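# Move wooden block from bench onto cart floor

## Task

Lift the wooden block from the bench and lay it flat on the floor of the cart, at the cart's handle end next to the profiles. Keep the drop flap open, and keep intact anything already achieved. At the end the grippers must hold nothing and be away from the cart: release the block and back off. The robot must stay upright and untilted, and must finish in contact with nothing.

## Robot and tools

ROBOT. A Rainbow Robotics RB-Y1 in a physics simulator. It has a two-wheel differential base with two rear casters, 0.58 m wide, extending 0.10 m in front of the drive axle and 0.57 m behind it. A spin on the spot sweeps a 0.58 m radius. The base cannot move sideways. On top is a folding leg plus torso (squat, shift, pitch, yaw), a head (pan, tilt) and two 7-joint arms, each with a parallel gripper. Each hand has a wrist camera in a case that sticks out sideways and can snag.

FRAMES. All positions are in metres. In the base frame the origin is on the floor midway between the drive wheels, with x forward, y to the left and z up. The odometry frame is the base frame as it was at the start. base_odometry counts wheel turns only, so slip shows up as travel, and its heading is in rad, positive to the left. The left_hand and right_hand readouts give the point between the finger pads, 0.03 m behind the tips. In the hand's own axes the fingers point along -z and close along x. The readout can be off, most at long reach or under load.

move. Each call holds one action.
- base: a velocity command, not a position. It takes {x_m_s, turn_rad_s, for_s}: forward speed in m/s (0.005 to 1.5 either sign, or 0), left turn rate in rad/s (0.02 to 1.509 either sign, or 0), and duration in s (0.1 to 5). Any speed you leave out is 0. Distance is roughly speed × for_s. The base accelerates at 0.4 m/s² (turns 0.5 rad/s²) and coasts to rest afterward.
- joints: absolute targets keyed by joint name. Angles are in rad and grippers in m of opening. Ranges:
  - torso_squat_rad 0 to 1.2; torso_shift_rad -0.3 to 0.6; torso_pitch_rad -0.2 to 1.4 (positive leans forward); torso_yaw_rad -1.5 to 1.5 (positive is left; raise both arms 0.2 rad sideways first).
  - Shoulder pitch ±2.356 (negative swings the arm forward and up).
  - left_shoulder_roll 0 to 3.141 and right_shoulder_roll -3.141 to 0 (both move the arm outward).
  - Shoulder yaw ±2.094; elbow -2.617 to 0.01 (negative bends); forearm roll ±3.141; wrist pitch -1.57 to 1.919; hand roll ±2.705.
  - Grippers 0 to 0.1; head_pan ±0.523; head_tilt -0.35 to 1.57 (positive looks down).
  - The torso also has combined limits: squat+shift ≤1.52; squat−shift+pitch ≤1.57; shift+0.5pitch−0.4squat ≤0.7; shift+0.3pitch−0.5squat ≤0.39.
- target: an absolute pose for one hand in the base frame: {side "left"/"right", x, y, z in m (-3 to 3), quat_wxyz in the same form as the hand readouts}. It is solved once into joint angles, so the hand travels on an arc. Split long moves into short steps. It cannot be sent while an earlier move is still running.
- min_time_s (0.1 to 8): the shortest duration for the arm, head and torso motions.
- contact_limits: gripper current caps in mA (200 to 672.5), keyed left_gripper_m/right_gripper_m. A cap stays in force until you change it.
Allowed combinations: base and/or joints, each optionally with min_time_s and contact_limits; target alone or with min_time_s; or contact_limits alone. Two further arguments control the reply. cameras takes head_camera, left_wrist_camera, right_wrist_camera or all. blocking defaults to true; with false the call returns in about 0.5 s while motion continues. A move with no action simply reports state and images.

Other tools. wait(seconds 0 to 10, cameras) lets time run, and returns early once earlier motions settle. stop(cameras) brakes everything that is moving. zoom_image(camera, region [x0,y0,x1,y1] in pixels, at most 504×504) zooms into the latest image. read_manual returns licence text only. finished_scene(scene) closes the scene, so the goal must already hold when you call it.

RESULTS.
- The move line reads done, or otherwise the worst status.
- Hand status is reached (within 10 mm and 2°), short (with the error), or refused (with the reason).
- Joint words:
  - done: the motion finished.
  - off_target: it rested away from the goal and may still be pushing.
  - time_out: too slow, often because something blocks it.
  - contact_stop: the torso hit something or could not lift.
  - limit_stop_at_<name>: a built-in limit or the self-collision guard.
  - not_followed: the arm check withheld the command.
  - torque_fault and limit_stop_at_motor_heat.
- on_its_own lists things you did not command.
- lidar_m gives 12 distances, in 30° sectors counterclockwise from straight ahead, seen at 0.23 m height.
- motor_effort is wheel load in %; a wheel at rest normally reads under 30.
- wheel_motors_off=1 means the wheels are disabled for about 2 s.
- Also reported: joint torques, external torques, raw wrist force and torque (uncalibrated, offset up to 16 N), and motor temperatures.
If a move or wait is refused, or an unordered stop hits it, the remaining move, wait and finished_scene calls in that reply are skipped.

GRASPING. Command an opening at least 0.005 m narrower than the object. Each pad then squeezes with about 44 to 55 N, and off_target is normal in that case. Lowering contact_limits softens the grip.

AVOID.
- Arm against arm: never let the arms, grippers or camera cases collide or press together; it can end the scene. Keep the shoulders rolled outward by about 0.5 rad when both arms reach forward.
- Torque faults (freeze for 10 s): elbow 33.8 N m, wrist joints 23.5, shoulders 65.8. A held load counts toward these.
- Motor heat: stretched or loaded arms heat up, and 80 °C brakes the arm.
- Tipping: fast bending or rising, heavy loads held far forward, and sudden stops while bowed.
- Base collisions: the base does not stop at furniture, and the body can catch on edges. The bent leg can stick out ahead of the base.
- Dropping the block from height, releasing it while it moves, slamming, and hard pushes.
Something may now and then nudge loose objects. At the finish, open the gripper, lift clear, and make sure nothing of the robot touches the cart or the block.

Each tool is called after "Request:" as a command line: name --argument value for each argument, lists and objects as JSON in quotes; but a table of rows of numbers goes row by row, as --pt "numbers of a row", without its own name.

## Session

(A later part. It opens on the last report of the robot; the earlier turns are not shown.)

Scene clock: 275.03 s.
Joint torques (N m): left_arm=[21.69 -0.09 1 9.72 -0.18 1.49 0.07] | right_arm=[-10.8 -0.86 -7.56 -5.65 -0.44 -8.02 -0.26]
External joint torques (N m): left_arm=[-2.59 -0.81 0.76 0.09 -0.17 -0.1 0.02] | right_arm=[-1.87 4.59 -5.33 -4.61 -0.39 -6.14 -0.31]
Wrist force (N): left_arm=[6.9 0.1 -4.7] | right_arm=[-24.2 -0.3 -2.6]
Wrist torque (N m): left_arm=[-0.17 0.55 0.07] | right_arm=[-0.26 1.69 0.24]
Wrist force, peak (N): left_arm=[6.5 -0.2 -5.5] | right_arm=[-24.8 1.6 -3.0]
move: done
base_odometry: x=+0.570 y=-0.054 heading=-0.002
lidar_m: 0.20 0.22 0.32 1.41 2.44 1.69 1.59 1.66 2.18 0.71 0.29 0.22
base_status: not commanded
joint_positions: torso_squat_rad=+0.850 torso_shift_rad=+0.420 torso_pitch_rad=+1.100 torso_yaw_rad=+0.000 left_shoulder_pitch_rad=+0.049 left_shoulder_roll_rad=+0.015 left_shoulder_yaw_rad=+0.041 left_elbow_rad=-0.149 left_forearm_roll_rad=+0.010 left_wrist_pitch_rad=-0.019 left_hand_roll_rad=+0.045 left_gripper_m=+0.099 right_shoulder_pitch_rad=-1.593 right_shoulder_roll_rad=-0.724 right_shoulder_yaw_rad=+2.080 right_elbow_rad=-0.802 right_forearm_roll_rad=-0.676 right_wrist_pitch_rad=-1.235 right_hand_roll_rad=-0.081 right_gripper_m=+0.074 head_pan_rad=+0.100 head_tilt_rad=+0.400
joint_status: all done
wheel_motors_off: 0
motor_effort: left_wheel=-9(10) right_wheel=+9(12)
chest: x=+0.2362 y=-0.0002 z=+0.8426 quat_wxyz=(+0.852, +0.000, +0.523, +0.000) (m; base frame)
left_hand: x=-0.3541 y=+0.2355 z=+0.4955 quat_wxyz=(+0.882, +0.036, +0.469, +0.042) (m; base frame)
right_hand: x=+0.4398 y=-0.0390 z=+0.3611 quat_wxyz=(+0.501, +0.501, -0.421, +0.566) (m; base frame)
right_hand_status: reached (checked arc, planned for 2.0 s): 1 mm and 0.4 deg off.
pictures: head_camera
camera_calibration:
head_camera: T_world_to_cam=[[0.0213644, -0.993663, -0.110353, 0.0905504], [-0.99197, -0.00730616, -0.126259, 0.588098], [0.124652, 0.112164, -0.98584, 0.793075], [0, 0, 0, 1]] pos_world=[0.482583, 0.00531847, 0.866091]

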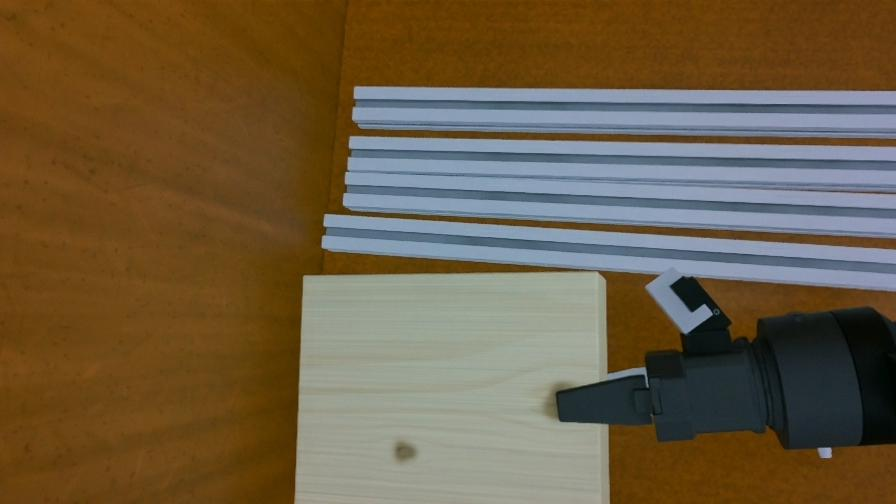

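Request:
move --target '{"side":"right","x":0.44,"y":-0.038,"z":0.356,"quat_wxyz":[0.5001,0.5029,-0.4228,0.5646]}' --min_time_s 1.0 --cameras '["head_camera"]'

Scene clock: 279.97 s.
Joint torques (N m): left_arm=[21.59 -0.25 1.24 9.86 -0.08 1.36 0.04] | right_arm=[-8.64 -0.35 -5.34 -3.73 -0.26 -5.12 -1.08]
External joint torques (N m): left_arm=[-2.69 -0.98 1 0.23 -0.08 -0.23 -0.01] | right_arm=[0.19 4.88 -3.24 -2.98 -0.17 -3.24 -1.13]
Wrist force (N): left_arm=[6.5 0.5 -5.2] | right_arm=[-17.7 -0.3 0.7]
Wrist torque (N m): left_arm=[-0.21 0.52 0.06] | right_arm=[-0.69 0.29 1.00]
Wrist force, peak (N): left_arm=[6.8 -0.6 -5.5] | right_arm=[-24.7 0.0 -2.0]
move: done
base_odometry: x=+0.570 y=-0.054 heading=-0.002
lidar_m: 0.20 0.21 0.31 1.42 2.43 1.69 1.60 1.65 2.17 0.72 0.28 0.22
base_status: not commanded
joint_positions: torso_squat_rad=+0.850 torso_shift_rad=+0.420 torso_pitch_rad=+1.100 torso_yaw_rad=+0.000 left_shoulder_pitch_rad=+0.049 left_shoulder_roll_rad=+0.015 left_shoulder_yaw_rad=+0.041 left_elbow_rad=-0.149 left_forearm_roll_rad=+0.010 left_wrist_pitch_rad=-0.019 left_hand_roll_rad=+0.045 left_gripper_m=+0.099 right_shoulder_pitch_rad=-1.575 right_shoulder_roll_rad=-0.692 right_shoulder_yaw_rad=+2.079 right_elbow_rad=-0.733 right_forearm_roll_rad=-0.676 right_wrist_pitch_rad=-1.262 right_hand_roll_rad=-0.099 right_gripper_m=+0.074 head_pan_rad=+0.100 head_tilt_rad=+0.400
joint_status: all done
wheel_motors_off: 0
motor_effort: left_wheel=-9(10) right_wheel=+12(12)
chest: x=+0.2362 y=-0.0002 z=+0.8426 quat_wxyz=(+0.852, +0.000, +0.523, +0.000) (m; base frame)
left_hand: x=-0.3541 y=+0.2355 z=+0.4955 quat_wxyz=(+0.882, +0.036, +0.469, +0.042) (m; base frame)
right_hand: x=+0.4401 y=-0.0388 z=+0.3560 quat_wxyz=(+0.501, +0.500, -0.422, +0.566) (m; base frame)
right_hand_status: reached (checked arc, planned for 1.0 s): 1 mm and 0.4 deg off.
pictures: head_camera
camera_calibration:
head_camera: T_world_to_cam=[[0.0213505, -0.993676, -0.11024, 0.0904599], [-0.99196, -0.00729671, -0.126345, 0.588167], [0.124741, 0.112052, -0.985842, 0.793034], [0, 0, 0, 1]] pos_world=[0.482582, 0.00531877, 0.86609]

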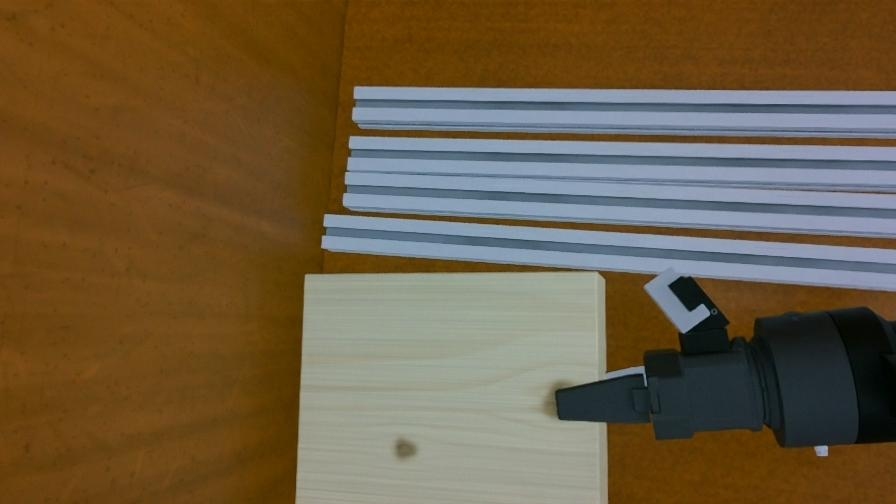

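Request:
move --joints '{"right_gripper_m":0.084}'

Request:
move --joints '{"right_gripper_m":0.1}' --cameras '["head_camera","right_wrist_camera"]'

Request:
move --target '{"side":"right","x":0.44,"y":-0.048,"z":0.352,"quat_wxyz":[0.5001,0.5029,-0.4228,0.5646]}' --min_time_s 1.0 --cameras '["head_camera","right_wrist_camera"]'

Scene clock: 283.03 s.
Joint torques (N m): left_arm=[21.92 -0.19 1.16 9.88 -0.07 1.48 0.04] | right_arm=[-9.02 -1.5 -5.58 -3.39 -0.49 -4.3 -0.29]
External joint torques (N m): left_arm=[-2.36 -0.91 0.91 0.25 -0.07 -0.11 -0.01] | right_arm=[-0.19 3.72 -3.48 -2.65 -0.39 -2.41 -0.34]
Wrist force (N): left_arm=[6.2 0.3 -5.2] | right_arm=[-14.0 0.7 0.9]
Wrist torque (N m): left_arm=[-0.20 0.50 0.05] | right_arm=[-0.31 -0.25 0.10]
Wrist force, peak (N): left_arm=[7.1 0.8 -5.2] | right_arm=[-18.4 -0.3 0.6]
move: done
base_odometry: x=+0.570 y=-0.054 heading=-0.002
lidar_m: 0.21 0.22 0.31 1.41 2.44 1.69 1.60 1.66 2.18 0.73 0.28 0.22
base_status: not commanded
joint_positions: torso_squat_rad=+0.850 torso_shift_rad=+0.420 torso_pitch_rad=+1.100 torso_yaw_rad=+0.000 left_shoulder_pitch_rad=+0.049 left_shoulder_roll_rad=+0.015 left_shoulder_yaw_rad=+0.041 left_elbow_rad=-0.149 left_forearm_roll_rad=+0.010 left_wrist_pitch_rad=-0.019 left_hand_roll_rad=+0.045 left_gripper_m=+0.099 right_shoulder_pitch_rad=-1.575 right_shoulder_roll_rad=-0.692 right_shoulder_yaw_rad=+2.079 right_elbow_rad=-0.733 right_forearm_roll_rad=-0.676 right_wrist_pitch_rad=-1.263 right_hand_roll_rad=-0.099 right_gripper_m=+0.084 head_pan_rad=+0.100 head_tilt_rad=+0.400
joint_status: all done
wheel_motors_off: 0
motor_effort: left_wheel=-8(10) right_wheel=+11(11)
chest: x=+0.2362 y=-0.0002 z=+0.8426 quat_wxyz=(+0.852, +0.000, +0.523, +0.000) (m; base frame)
left_hand: x=-0.3541 y=+0.2355 z=+0.4955 quat_wxyz=(+0.882, +0.036, +0.469, +0.042) (m; base frame)
right_hand: x=+0.4400 y=-0.0386 z=+0.3561 quat_wxyz=(+0.501, +0.501, -0.422, +0.566) (m; base frame)
pictures: none

Scene clock: 283.67 s.
Joint torques (N m): left_arm=[21.77 -0.07 0.8 9.95 -0.01 1.28 -0.02] | right_arm=[-8.83 -2.43 -5.18 -3.07 -0.38 -4.12 -0.21]
External joint torques (N m): left_arm=[-2.51 -0.8 0.55 0.32 -0.01 -0.31 -0.06] | right_arm=[0 2.79 -3.08 -2.33 -0.28 -2.24 -0.26]
Wrist force (N): left_arm=[6.2 -0.3 -4.8] | right_arm=[-14.7 0.5 -1.0]
Wrist torque (N m): left_arm=[-0.10 0.47 0.05] | right_arm=[-0.29 -0.33 0.12]
Wrist force, peak (N): left_arm=[5.9 -0.4 -5.9] | right_arm=[-15.1 0.6 -1.3]
move: done
base_odometry: x=+0.570 y=-0.054 heading=-0.002
lidar_m: 0.21 0.21 0.30 1.40 2.44 1.70 1.60 1.66 2.18 0.72 0.30 0.21
base_status: not commanded
joint_positions: torso_squat_rad=+0.850 torso_shift_rad=+0.420 torso_pitch_rad=+1.100 torso_yaw_rad=+0.000 left_shoulder_pitch_rad=+0.049 left_shoulder_roll_rad=+0.015 left_shoulder_yaw_rad=+0.041 left_elbow_rad=-0.149 left_forearm_roll_rad=+0.010 left_wrist_pitch_rad=-0.019 left_hand_roll_rad=+0.045 left_gripper_m=+0.099 right_shoulder_pitch_rad=-1.575 right_shoulder_roll_rad=-0.692 right_shoulder_yaw_rad=+2.079 right_elbow_rad=-0.733 right_forearm_roll_rad=-0.676 right_wrist_pitch_rad=-1.263 right_hand_roll_rad=-0.099 right_gripper_m=+0.099 head_pan_rad=+0.100 head_tilt_rad=+0.400
joint_status: all done
wheel_motors_off: 0
motor_effort: left_wheel=-9(10) right_wheel=+9(12)
chest: x=+0.2362 y=-0.0002 z=+0.8426 quat_wxyz=(+0.852, +0.000, +0.523, +0.000) (m; base frame)
left_hand: x=-0.3541 y=+0.2355 z=+0.4955 quat_wxyz=(+0.882, +0.036, +0.469, +0.042) (m; base frame)
right_hand: x=+0.4399 y=-0.0385 z=+0.3561 quat_wxyz=(+0.501, +0.501, -0.422, +0.566) (m; base frame)
pictures: head_camera, right_wrist_camera
camera_calibration:
head_camera: T_world_to_cam=[[0.0213505, -0.993676, -0.11024, 0.0904599], [-0.99196, -0.00729671, -0.126345, 0.588167], [0.124741, 0.112052, -0.985842, 0.793034], [0, 0, 0, 1]] pos_world=[0.482582, 0.00531877, 0.86609]
right_wrist_camera: T_world_to_cam=[[0.021, -0.114861, -0.99316, 0.33875], [-0.77965, -0.623738, 0.0556509, 0.3263], [-0.625863, 0.773148, -0.10265, 0.413856], [0, 0, 0, 1]] pos_world=[0.506303, -0.0775373, 0.360757]

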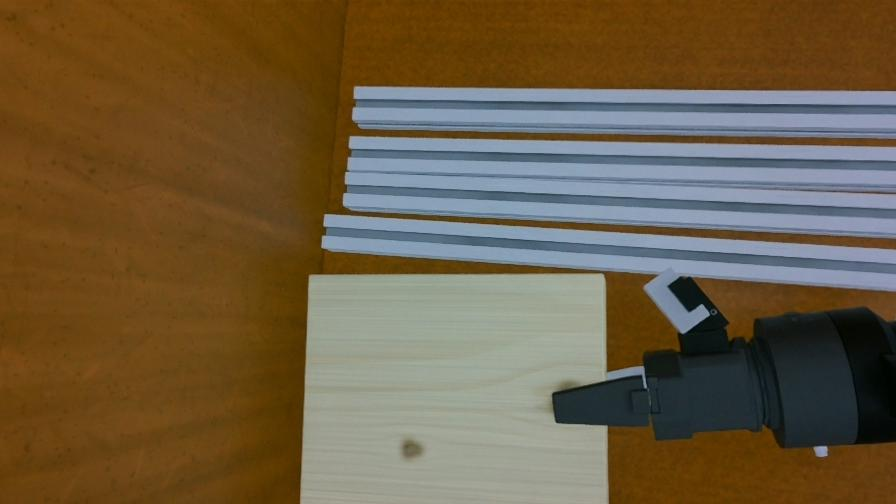

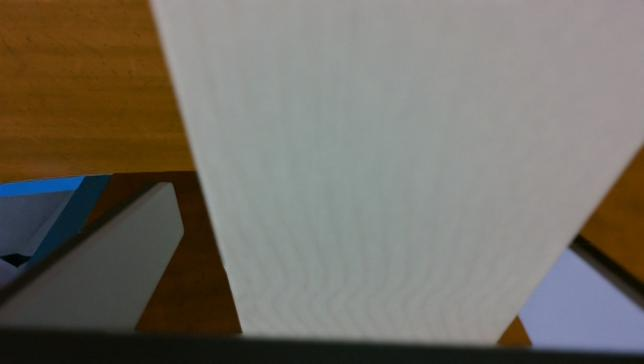

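Scene clock: 285.00 s.
Joint torques (N m): left_arm=[21.67 -0.24 0.96 9.87 -0.06 1.4 0.02] | right_arm=[-8.4 -2.72 -1.37 -1.1 0.06 -4.05 -0.35]
External joint torques (N m): left_arm=[-2.6 -0.96 0.71 0.24 -0.05 -0.19 -0.03] | right_arm=[0.16 2.66 0.52 -0.75 0.2 -2.17 -0.4]
Wrist force (N): left_arm=[6.2 -0.2 -4.9] | right_arm=[-14.5 1.1 -0.7]
Wrist torque (N m): left_arm=[-0.15 0.51 0.06] | right_arm=[-0.39 -0.33 0.09]
Wrist force, peak (N): left_arm=[7.2 0.1 -4.6] | right_arm=[-15.1 1.7 -5.2]
move: done
base_odometry: x=+0.570 y=-0.054 heading=-0.002
lidar_m: 0.21 0.22 0.31 1.41 2.42 1.68 1.60 1.66 2.19 0.71 0.28 0.21
base_status: not commanded
joint_positions: torso_squat_rad=+0.850 torso_shift_rad=+0.420 torso_pitch_rad=+1.100 torso_yaw_rad=+0.000 left_shoulder_pitch_rad=+0.049 left_shoulder_roll_rad=+0.015 left_shoulder_yaw_rad=+0.041 left_elbow_rad=-0.149 left_forearm_roll_rad=+0.010 left_wrist_pitch_rad=-0.019 left_hand_roll_rad=+0.045 left_gripper_m=+0.099 right_shoulder_pitch_rad=-1.552 right_shoulder_roll_rad=-0.676 right_shoulder_yaw_rad=+2.082 right_elbow_rad=-0.661 right_forearm_roll_rad=-0.672 right_wrist_pitch_rad=-1.310 right_hand_roll_rad=-0.117 right_gripper_m=+0.099 head_pan_rad=+0.100 head_tilt_rad=+0.400
joint_status: all done
wheel_motors_off: 0
motor_effort: left_wheel=-10(10) right_wheel=+10(12)
chest: x=+0.2362 y=-0.0002 z=+0.8426 quat_wxyz=(+0.852, +0.000, +0.523, +0.000) (m; base frame)
left_hand: x=-0.3541 y=+0.2355 z=+0.4955 quat_wxyz=(+0.882, +0.036, +0.469, +0.042) (m; base frame)
right_hand: x=+0.4400 y=-0.0482 z=+0.3524 quat_wxyz=(+0.501, +0.501, -0.422, +0.566) (m; base frame)
right_hand_status: reached (checked arc, planned for 1.0 s): 0 mm and 0.3 deg off.
pictures: head_camera, right_wrist_camera
camera_calibration:
head_camera: T_world_to_cam=[[0.0213505, -0.993676, -0.11024, 0.0904599], [-0.99196, -0.00729671, -0.126345, 0.588167], [0.124741, 0.112052, -0.985842, 0.793034], [0, 0, 0, 1]] pos_world=[0.482582, 0.00531877, 0.86609]
right_wrist_camera: T_world_to_cam=[[0.0210451, -0.114939, -0.99315, 0.333928], [-0.779742, -0.623623, 0.0556502, 0.320512], [-0.625748, 0.773229, -0.102747, 0.420959], [0, 0, 0, 1]] pos_world=[0.506304, -0.0872377, 0.357056]

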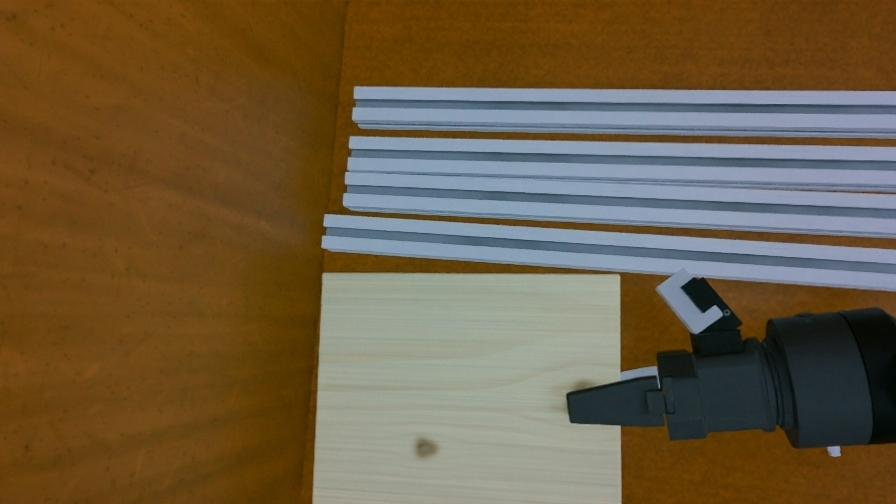

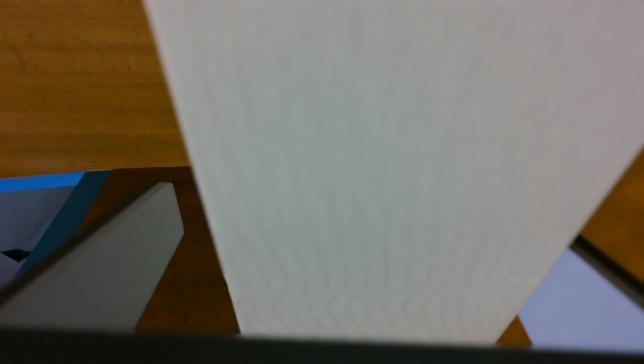

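Request:
move --target '{"side":"right","x":0.44,"y":-0.053,"z":0.361,"quat_wxyz":[0.5829,0.4121,-0.3146,0.6260]}' --min_time_s 1.5 --cameras '["head_camera","right_wrist_camera"]'

Request:
move --target '{"side":"right","x":0.444,"y":-0.083,"z":0.376,"quat_wxyz":[0.5829,0.4121,-0.3146,0.6260]}' --min_time_s 1.0 --cameras '["head_camera","right_wrist_camera"]'

Scene clock: 295.07 s.
Joint torques (N m): left_arm=[21.99 0 1.08 9.81 -0.03 1.38 0.06] | right_arm=[-10.91 -7.09 -5.2 -4.28 0.29 -1.97 0.22]
External joint torques (N m): left_arm=[-2.28 -0.72 0.83 0.18 -0.03 -0.21 0.01] | right_arm=[-1.27 -0.28 -1.72 -0.93 0.11 -0.27 0.17]
Wrist force (N): left_arm=[6.3 0.2 -5.6] | right_arm=[-4.7 0.8 -1.2]
Wrist torque (N m): left_arm=[-0.16 0.46 0.06] | right_arm=[-0.17 -0.14 -0.16]
Wrist force, peak (N): left_arm=[6.7 0.7 -5.9] | right_arm=[52.4 13.0 7.7]
move: done
base_odometry: x=+0.570 y=-0.054 heading=-0.002
lidar_m: 0.20 0.22 0.32 1.42 2.44 1.69 1.60 1.67 2.18 0.72 0.28 0.22
base_status: not commanded
joint_positions: torso_squat_rad=+0.850 torso_shift_rad=+0.420 torso_pitch_rad=+1.100 torso_yaw_rad=+0.000 left_shoulder_pitch_rad=+0.049 left_shoulder_roll_rad=+0.015 left_shoulder_yaw_rad=+0.041 left_elbow_rad=-0.149 left_forearm_roll_rad=+0.010 left_wrist_pitch_rad=-0.019 left_hand_roll_rad=+0.045 left_gripper_m=+0.099 right_shoulder_pitch_rad=-1.766 right_shoulder_roll_rad=-1.010 right_shoulder_yaw_rad=+2.064 right_elbow_rad=-1.406 right_forearm_roll_rad=-0.673 right_wrist_pitch_rad=-0.626 right_hand_roll_rad=-0.034 right_gripper_m=+0.099 head_pan_rad=+0.100 head_tilt_rad=+0.400
joint_status: all done
wheel_motors_off: 0
motor_effort: left_wheel=-8(10) right_wheel=+8(12)
chest: x=+0.2361 y=-0.0002 z=+0.8427 quat_wxyz=(+0.853, +0.000, +0.523, +0.000) (m; base frame)
left_hand: x=-0.3541 y=+0.2355 z=+0.4954 quat_wxyz=(+0.882, +0.036, +0.468, +0.042) (m; base frame)
right_hand: x=+0.4394 y=-0.0535 z=+0.3613 quat_wxyz=(+0.581, +0.415, -0.313, +0.626) (m; base frame)
right_hand_status: reached (checked arc, planned for 1.5 s): 1 mm and 0.4 deg off.
pictures: head_camera, right_wrist_camera
camera_calibration:
head_camera: T_world_to_cam=[[0.0213837, -0.993675, -0.110242, 0.0904587], [-0.99192, -0.00729441, -0.126654, 0.588328], [0.125048, 0.11206, -0.985802, 0.792962], [0, 0, 0, 1]] pos_world=[0.482482, 0.00531875, 0.866189]
right_wrist_camera: T_world_to_cam=[[0.00409427, -0.440458, -0.897764, 0.297724], [-0.77243, -0.57156, 0.276894, 0.235898], [-0.635086, 0.692327, -0.342563, 0.512056], [0, 0, 0, 1]] pos_world=[0.506196, -0.0885446, 0.377379]

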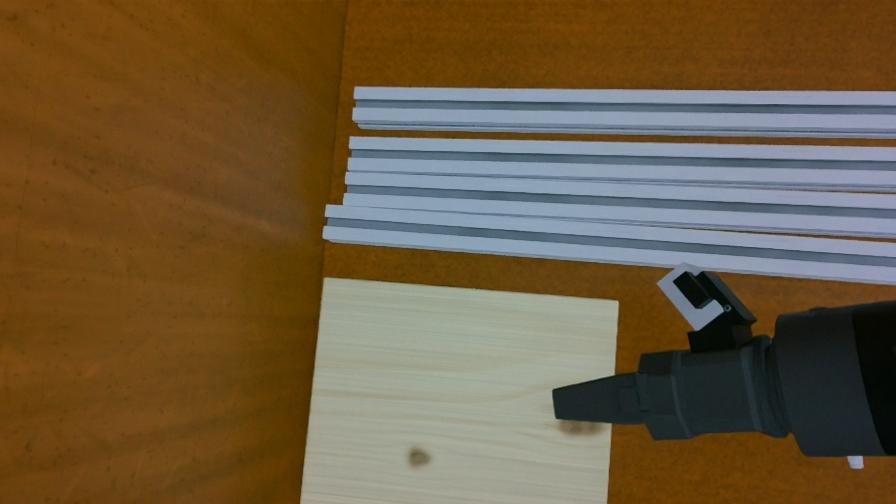

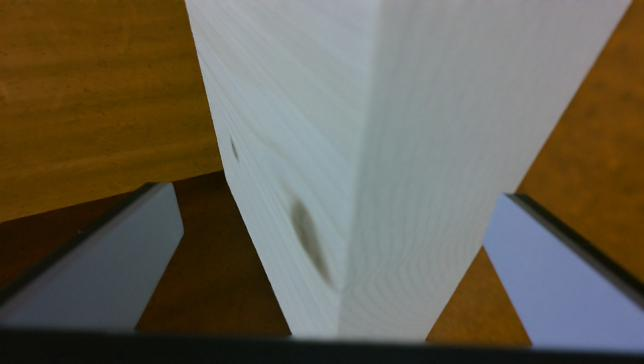

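Scene clock: 296.40 s.
Joint torques (N m): left_arm=[21.38 -0.06 0.95 9.71 -0.09 1.35 0.04] | right_arm=[-11.81 -8.9 -2.09 -4.05 0.39 -1.83 -0.31]
External joint torques (N m): left_arm=[-2.89 -0.79 0.7 0.08 -0.09 -0.24 -0.01] | right_arm=[-2.55 -0.98 1.19 -0.87 0.22 -0.13 -0.35]
Wrist force (N): left_arm=[6.4 0.0 -5.1] | right_arm=[-4.6 1.0 -1.2]
Wrist torque (N m): left_arm=[-0.17 0.52 0.06] | right_arm=[-0.20 -0.11 0.06]
Wrist force, peak (N): left_arm=[7.1 0.4 -5.4] | right_arm=[-5.4 1.2 -1.0]
move: done
base_odometry: x=+0.570 y=-0.054 heading=-0.002
lidar_m: 0.21 0.22 0.31 1.42 2.43 1.69 1.61 1.66 2.17 0.73 0.27 0.22
base_status: not commanded
joint_positions: torso_squat_rad=+0.850 torso_shift_rad=+0.420 torso_pitch_rad=+1.100 torso_yaw_rad=+0.000 left_shoulder_pitch_rad=+0.049 left_shoulder_roll_rad=+0.015 left_shoulder_yaw_rad=+0.041 left_elbow_rad=-0.149 left_forearm_roll_rad=+0.010 left_wrist_pitch_rad=-0.019 left_hand_roll_rad=+0.045 left_gripper_m=+0.099 right_shoulder_pitch_rad=-1.790 right_shoulder_roll_rad=-1.108 right_shoulder_yaw_rad=+2.091 right_elbow_rad=-1.470 right_forearm_roll_rad=-0.645 right_wrist_pitch_rad=-0.656 right_hand_roll_rad=-0.036 right_gripper_m=+0.099 head_pan_rad=+0.100 head_tilt_rad=+0.400
joint_status: all done
wheel_motors_off: 0
motor_effort: left_wheel=-9(9) right_wheel=+10(10)
chest: x=+0.2361 y=-0.0002 z=+0.8427 quat_wxyz=(+0.853, +0.000, +0.523, +0.000) (m; base frame)
left_hand: x=-0.3541 y=+0.2355 z=+0.4954 quat_wxyz=(+0.882, +0.036, +0.468, +0.042) (m; base frame)
right_hand: x=+0.4439 y=-0.0829 z=+0.3759 quat_wxyz=(+0.583, +0.412, -0.315, +0.626) (m; base frame)
right_hand_status: reached (checked arc, planned for 1.0 s): 0 mm and 0.0 deg off.
pictures: head_camera, right_wrist_camera
camera_calibration:
head_camera: T_world_to_cam=[[0.0213837, -0.993675, -0.110242, 0.0904587], [-0.99192, -0.00729441, -0.126654, 0.588328], [0.125048, 0.11206, -0.985802, 0.792962], [0, 0, 0, 1]] pos_world=[0.482482, 0.00531875, 0.866189]
right_wrist_camera: T_world_to_cam=[[0.00574293, -0.443184, -0.896412, 0.29652], [-0.776711, -0.566584, 0.275141, 0.221445], [-0.629831, 0.694673, -0.347479, 0.539881], [0, 0, 0, 1]] pos_world=[0.51033, -0.118161, 0.392473]

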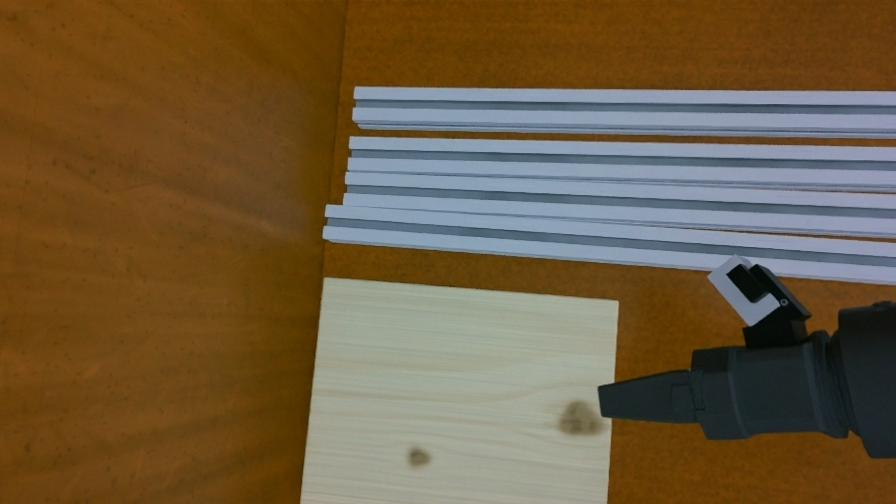

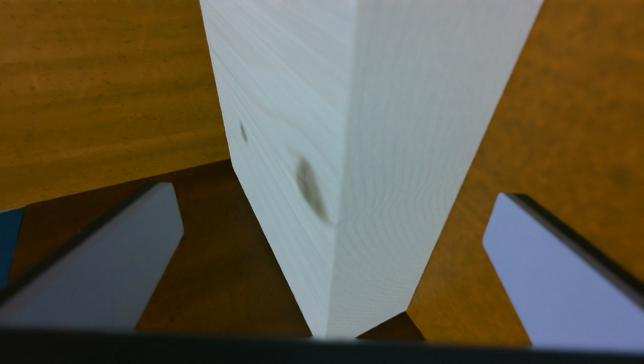

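Request:
move --target '{"side":"right","x":0.45,"y":-0.15,"z":0.42,"quat_wxyz":[0.5829,0.4121,-0.3146,0.6260]}' --min_time_s 1.5

Request:
move --target '{"side":"right","x":0.46,"y":-0.2,"z":0.62,"quat_wxyz":[0.5829,0.4121,-0.3146,0.6260]}' --min_time_s 2 --cameras '["head_camera"]'

Request:
move --target '{"side":"right","x":0.46,"y":-0.2,"z":0.80,"quat_wxyz":[0.5829,0.4121,-0.3146,0.6260]}' --min_time_s 2 --cameras '["head_camera"]'

Scene clock: 299.77 s.
Joint torques (N m): left_arm=[21.89 0.31 0.82 9.8 -0.07 1.48 0.1] | right_arm=[-10.21 -11.44 -1.65 -3.37 0.17 -1.95 -0.32]
External joint torques (N m): left_arm=[-2.39 -0.41 0.58 0.18 -0.07 -0.11 0.05] | right_arm=[-2.37 -1.15 1.38 -0.7 0.14 -0.24 -0.37]
Wrist force (N): left_arm=[6.3 -0.2 -4.3] | right_arm=[-5.0 0.5 -1.3]
Wrist torque (N m): left_arm=[-0.10 0.50 0.03] | right_arm=[-0.12 -0.15 0.07]
Wrist force, peak (N): left_arm=[7.1 0.3 -5.4] | right_arm=[-5.2 1.4 -1.0]
move: done
base_odometry: x=+0.570 y=-0.054 heading=-0.002
lidar_m: 0.20 0.23 0.32 1.41 2.42 1.69 1.60 1.66 2.18 0.73 0.29 0.21
base_status: not commanded
joint_positions: torso_squat_rad=+0.850 torso_shift_rad=+0.420 torso_pitch_rad=+1.100 torso_yaw_rad=+0.000 left_shoulder_pitch_rad=+0.049 left_shoulder_roll_rad=+0.015 left_shoulder_yaw_rad=+0.041 left_elbow_rad=-0.149 left_forearm_roll_rad=+0.010 left_wrist_pitch_rad=-0.019 left_hand_roll_rad=+0.045 left_gripper_m=+0.099 right_shoulder_pitch_rad=-1.823 right_shoulder_roll_rad=-1.363 right_shoulder_yaw_rad=+2.094 right_elbow_rad=-1.599 right_forearm_roll_rad=-0.452 right_wrist_pitch_rad=-0.734 right_hand_roll_rad=-0.144 right_gripper_m=+0.099 head_pan_rad=+0.100 head_tilt_rad=+0.400
joint_status: all done
wheel_motors_off: 0
motor_effort: left_wheel=-8(9) right_wheel=+9(11)
chest: x=+0.2361 y=-0.0002 z=+0.8427 quat_wxyz=(+0.853, +0.000, +0.523, +0.000) (m; base frame)
left_hand: x=-0.3541 y=+0.2355 z=+0.4954 quat_wxyz=(+0.882, +0.036, +0.468, +0.042) (m; base frame)
right_hand: x=+0.4499 y=-0.1499 z=+0.4199 quat_wxyz=(+0.583, +0.412, -0.315, +0.626) (m; base frame)
right_hand_status: reached (checked arc, planned for 1.5 s): 0 mm and 0.0 deg off.
pictures: none

Scene clock: 302.10 s.
Joint torques (N m): left_arm=[21.92 0.01 1.06 9.76 -0.09 1.36 0.01] | right_arm=[-5.25 -8.88 -7.27 -2.56 -1.02 -1.22 0.01]
External joint torques (N m): left_arm=[-2.36 -0.71 0.81 0.13 -0.08 -0.23 -0.04] | right_arm=[-2.2 -0.56 -1.57 -0.43 -0.13 -0.04 -0.03]
Wrist force (N): left_arm=[6.3 0.6 -5.4] | right_arm=[-4.2 0.9 -1.0]
Wrist torque (N m): left_arm=[-0.24 0.48 0.06] | right_arm=[-0.16 -0.09 0.06]
Wrist force, peak (N): left_arm=[7.0 -0.4 -5.5] | right_arm=[-5.3 1.5 -1.1]
move: done
base_odometry: x=+0.570 y=-0.054 heading=-0.002
lidar_m: 0.19 0.22 0.32 1.42 2.43 1.70 1.59 1.66 2.18 0.70 0.30 0.21
base_status: not commanded
joint_positions: torso_squat_rad=+0.850 torso_shift_rad=+0.420 torso_pitch_rad=+1.100 torso_yaw_rad=+0.000 left_shoulder_pitch_rad=+0.049 left_shoulder_roll_rad=+0.015 left_shoulder_yaw_rad=+0.041 left_elbow_rad=-0.149 left_forearm_roll_rad=+0.010 left_wrist_pitch_rad=-0.019 left_hand_roll_rad=+0.045 left_gripper_m=+0.099 right_shoulder_pitch_rad=-2.133 right_shoulder_roll_rad=-2.138 right_shoulder_yaw_rad=+1.937 right_elbow_rad=-2.179 right_forearm_roll_rad=+0.225 right_wrist_pitch_rad=-0.835 right_hand_roll_rad=-0.904 right_gripper_m=+0.099 head_pan_rad=+0.100 head_tilt_rad=+0.400
joint_status: all done
wheel_motors_off: 0
motor_effort: left_wheel=-8(9) right_wheel=+7(10)
chest: x=+0.2361 y=-0.0002 z=+0.8427 quat_wxyz=(+0.853, +0.000, +0.523, +0.000) (m; base frame)
left_hand: x=-0.3541 y=+0.2355 z=+0.4954 quat_wxyz=(+0.882, +0.036, +0.468, +0.042) (m; base frame)
right_hand: x=+0.4598 y=-0.2000 z=+0.6198 quat_wxyz=(+0.583, +0.412, -0.314, +0.626) (m; base frame)
right_hand_status: reached (checked arc, planned for 2.0 s): 0 mm and 0.0 deg off.
pictures: head_camera
camera_calibration:
head_camera: T_world_to_cam=[[0.0213837, -0.993675, -0.110242, 0.0904587], [-0.99192, -0.00729441, -0.126654, 0.588328], [0.125048, 0.11206, -0.985802, 0.792962], [0, 0, 0, 1]] pos_world=[0.482482, 0.00531875, 0.866189]

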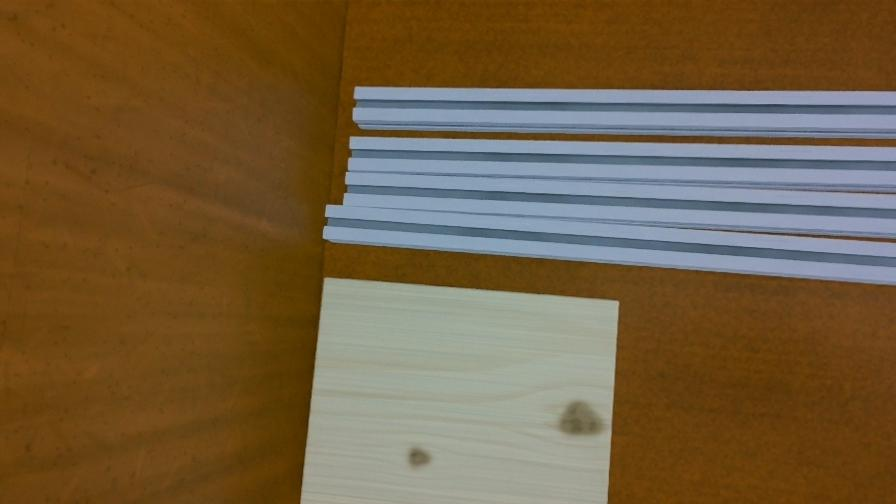

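Scene clock: 304.43 s.
Joint torques (N m): left_arm=[21.76 -0.11 1.08 9.82 0.03 1.35 0.08] | right_arm=[-1.17 -5.58 -8.53 1.56 -2.04 -0.2 -0.15]
External joint torques (N m): left_arm=[-2.52 -0.83 0.83 0.19 0.04 -0.24 0.03] | right_arm=[-1.5 -0.36 -1.54 -0.14 -0.41 0.07 -0.19]
Wrist force (N): left_arm=[5.4 0.8 -4.5] | right_arm=[-4.6 0.9 -1.3]
Wrist torque (N m): left_arm=[-0.25 0.39 0.06] | right_arm=[-0.19 -0.13 0.06]
Wrist force, peak (N): left_arm=[6.6 0.2 -5.5] | right_arm=[-5.4 1.3 -1.3]
move: done
base_odometry: x=+0.570 y=-0.054 heading=-0.002
lidar_m: 0.20 0.21 0.31 1.40 2.42 1.70 1.59 1.66 2.17 0.73 0.29 0.22
base_status: not commanded
joint_positions: torso_squat_rad=+0.850 torso_shift_rad=+0.420 torso_pitch_rad=+1.100 torso_yaw_rad=+0.000 left_shoulder_pitch_rad=+0.049 left_shoulder_roll_rad=+0.015 left_shoulder_yaw_rad=+0.041 left_elbow_rad=-0.149 left_forearm_roll_rad=+0.010 left_wrist_pitch_rad=-0.019 left_hand_roll_rad=+0.045 left_gripper_m=+0.099 right_shoulder_pitch_rad=-2.284 right_shoulder_roll_rad=-2.559 right_shoulder_yaw_rad=+1.394 right_elbow_rad=-2.354 right_forearm_roll_rad=+0.189 right_wrist_pitch_rad=-1.211 right_hand_roll_rad=-1.505 right_gripper_m=+0.099 head_pan_rad=+0.100 head_tilt_rad=+0.400
joint_status: all done
wheel_motors_off: 0
motor_effort: left_wheel=-8(9) right_wheel=+8(11)
chest: x=+0.2361 y=-0.0002 z=+0.8427 quat_wxyz=(+0.853, +0.000, +0.523, +0.000) (m; base frame)
left_hand: x=-0.3541 y=+0.2355 z=+0.4954 quat_wxyz=(+0.882, +0.036, +0.468, +0.042) (m; base frame)
right_hand: x=+0.4600 y=-0.2000 z=+0.7999 quat_wxyz=(+0.583, +0.412, -0.314, +0.626) (m; base frame)
right_hand_status: reached (checked arc, planned for 2.0 s): 0 mm and 0.0 deg off.
pictures: head_camera
camera_calibration:
head_camera: T_world_to_cam=[[0.0213855, -0.993674, -0.110245, 0.0904596], [-0.991933, -0.00730713, -0.126556, 0.58825], [0.12495, 0.112062, -0.985814, 0.79302], [0, 0, 0, 1]] pos_world=[0.482482, 0.00531871, 0.86619]

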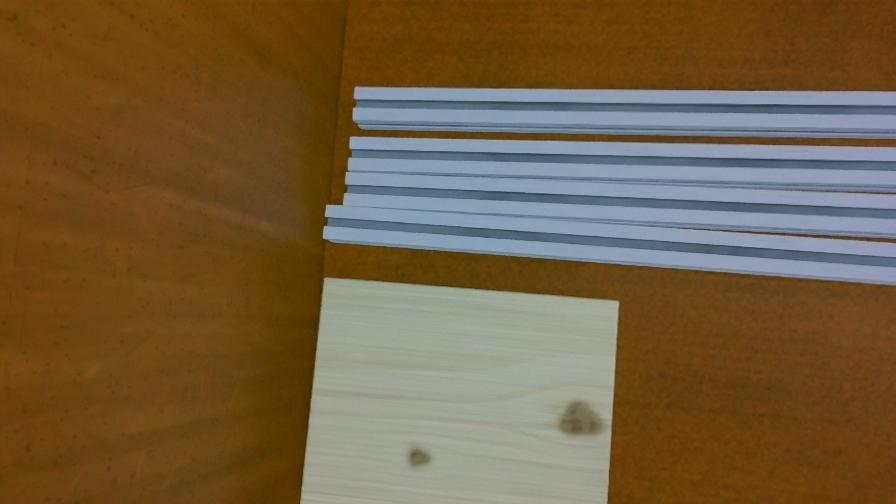

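Request:
move --base '{"x_m_s":-0.15,"for_s":2.7}'

Request:
move --joints '{"torso_squat_rad":0.5,"torso_shift_rad":0.0,"torso_pitch_rad":0.3,"head_tilt_rad":0.5,"head_pan_rad":0.0}' --min_time_s 4 --cameras '["head_camera"]'

Scene clock: 308.90 s.
Joint torques (N m): left_arm=[21.56 -0.2 1.25 9.84 -0.08 1.33 0.06] | right_arm=[-1.4 -5.77 -8.64 1.86 -1.98 -0.21 -0.19]
External joint torques (N m): left_arm=[-2.72 -0.91 1 0.21 -0.08 -0.26 0.01] | right_arm=[-1.73 -0.54 -1.65 0.16 -0.35 0.06 -0.24]
Wrist force (N): left_arm=[6.4 0.0 -5.0] | right_arm=[-4.3 0.9 -1.5]
Wrist torque (N m): left_arm=[-0.19 0.48 0.03] | right_arm=[-0.21 -0.07 0.03]
Wrist force, peak (N): left_arm=[6.7 0.7 -6.1] | right_arm=[-4.9 1.0 -1.6]
move: done
base_odometry: x=+0.165 y=-0.053 heading=-0.003
lidar_m: 0.61 0.65 1.53 4.38 1.81 1.27 1.19 1.24 1.63 3.88 0.84 0.63
base_status: done (sent for 2.7 of 2.7 s)
joint_positions: torso_squat_rad=+0.850 torso_shift_rad=+0.420 torso_pitch_rad=+1.100 torso_yaw_rad=+0.000 left_shoulder_pitch_rad=+0.049 left_shoulder_roll_rad=+0.015 left_shoulder_yaw_rad=+0.041 left_elbow_rad=-0.149 left_forearm_roll_rad=+0.010 left_wrist_pitch_rad=-0.019 left_hand_roll_rad=+0.045 left_gripper_m=+0.099 right_shoulder_pitch_rad=-2.284 right_shoulder_roll_rad=-2.559 right_shoulder_yaw_rad=+1.394 right_elbow_rad=-2.354 right_forearm_roll_rad=+0.189 right_wrist_pitch_rad=-1.211 right_hand_roll_rad=-1.505 right_gripper_m=+0.099 head_pan_rad=+0.100 head_tilt_rad=+0.400
joint_status: not commanded
wheel_motors_off: 0
motor_effort: left_wheel=-11(30) right_wheel=+13(28)
chest: x=+0.2361 y=+0.0000 z=+0.8427 quat_wxyz=(+0.853, +0.000, +0.523, +0.000) (m; base frame)
left_hand: x=-0.3542 y=+0.2354 z=+0.4954 quat_wxyz=(+0.882, +0.036, +0.468, +0.042) (m; base frame)
right_hand: x=+0.4600 y=-0.1997 z=+0.7999 quat_wxyz=(+0.583, +0.412, -0.314, +0.626) (m; base frame)
pictures: none

Scene clock: 313.23 s.
Joint torques (N m): left_arm=[6.23 -0.17 1.03 2.93 0.01 0.1 -0.09] | right_arm=[0.07 5.21 -7.41 4.65 -1.72 1.28 -0.13]
External joint torques (N m): left_arm=[-1.31 -0.95 0.92 -0.27 0.01 -0.15 -0.1] | right_arm=[-1.19 -0.02 -1.64 0.18 -0.41 0.13 -0.15]
Wrist force (N): left_arm=[2.3 0.5 -7.5] | right_arm=[-3.3 5.0 -1.4]
Wrist torque (N m): left_arm=[-0.17 0.29 0.08] | right_arm=[-0.38 -0.03 0.04]
Wrist force, peak (N): left_arm=[6.1 0.9 -7.0] | right_arm=[-3.4 5.3 -1.9]
move: done
base_odometry: x=+0.165 y=-0.053 heading=-0.003
lidar_m: 0.61 0.66 1.56 4.37 1.83 1.28 1.20 1.24 1.64 3.88 0.83 0.63
base_status: not commanded
joint_positions: torso_squat_rad=+0.500 torso_shift_rad=+0.000 torso_pitch_rad=+0.300 torso_yaw_rad=+0.000 left_shoulder_pitch_rad=+0.049 left_shoulder_roll_rad=+0.015 left_shoulder_yaw_rad=+0.041 left_elbow_rad=-0.149 left_forearm_roll_rad=+0.010 left_wrist_pitch_rad=-0.019 left_hand_roll_rad=+0.045 left_gripper_m=+0.099 right_shoulder_pitch_rad=-2.284 right_shoulder_roll_rad=-2.559 right_shoulder_yaw_rad=+1.394 right_elbow_rad=-2.354 right_forearm_roll_rad=+0.189 right_wrist_pitch_rad=-1.211 right_hand_roll_rad=-1.505 right_gripper_m=+0.099 head_pan_rad=+0.000 head_tilt_rad=+0.500
joint_status: all done
wheel_motors_off: 0
motor_effort: left_wheel=-13(14) right_wheel=+13(16)
chest: x=-0.1366 y=+0.0000 z=+1.1904 quat_wxyz=(+0.989, +0.000, +0.149, +0.000) (m; base frame)
left_hand: x=-0.2987 y=+0.2354 z=+0.5250 quat_wxyz=(+0.995, +0.017, +0.088, +0.053) (m; base frame)
right_hand: x=+0.0501 y=-0.1997 z=+1.3212 quat_wxyz=(+0.414, +0.136, -0.516, +0.737) (m; base frame)
pictures: head_camera
camera_calibration:
head_camera: T_world_to_cam=[[-0.00442977, -0.9995, -0.0313149, 0.0419192], [-0.676344, 0.0260607, -0.736124, 1.0256], [0.736572, 0.0179188, -0.676121, 0.916434], [0, 0, 0, 1]] pos_world=[0.0188265, -0.00125107, 1.3759]

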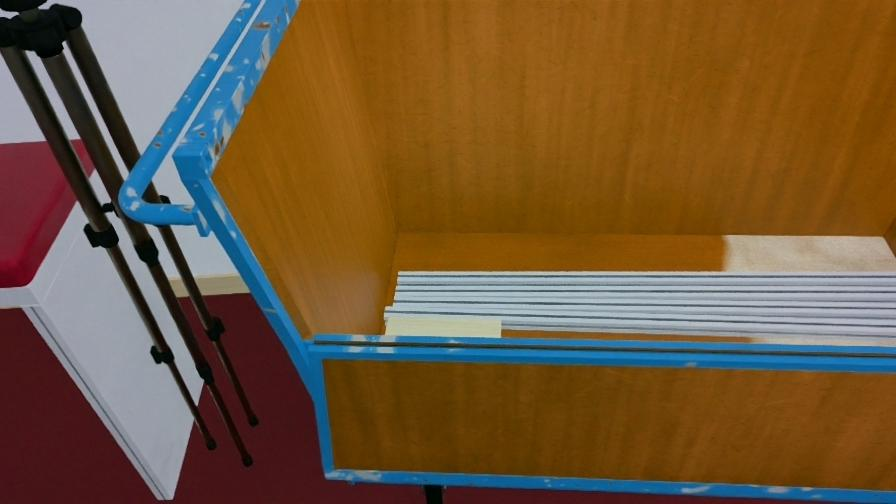

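Request:
finished_scene --scene 1

The scene is finished: the task was done.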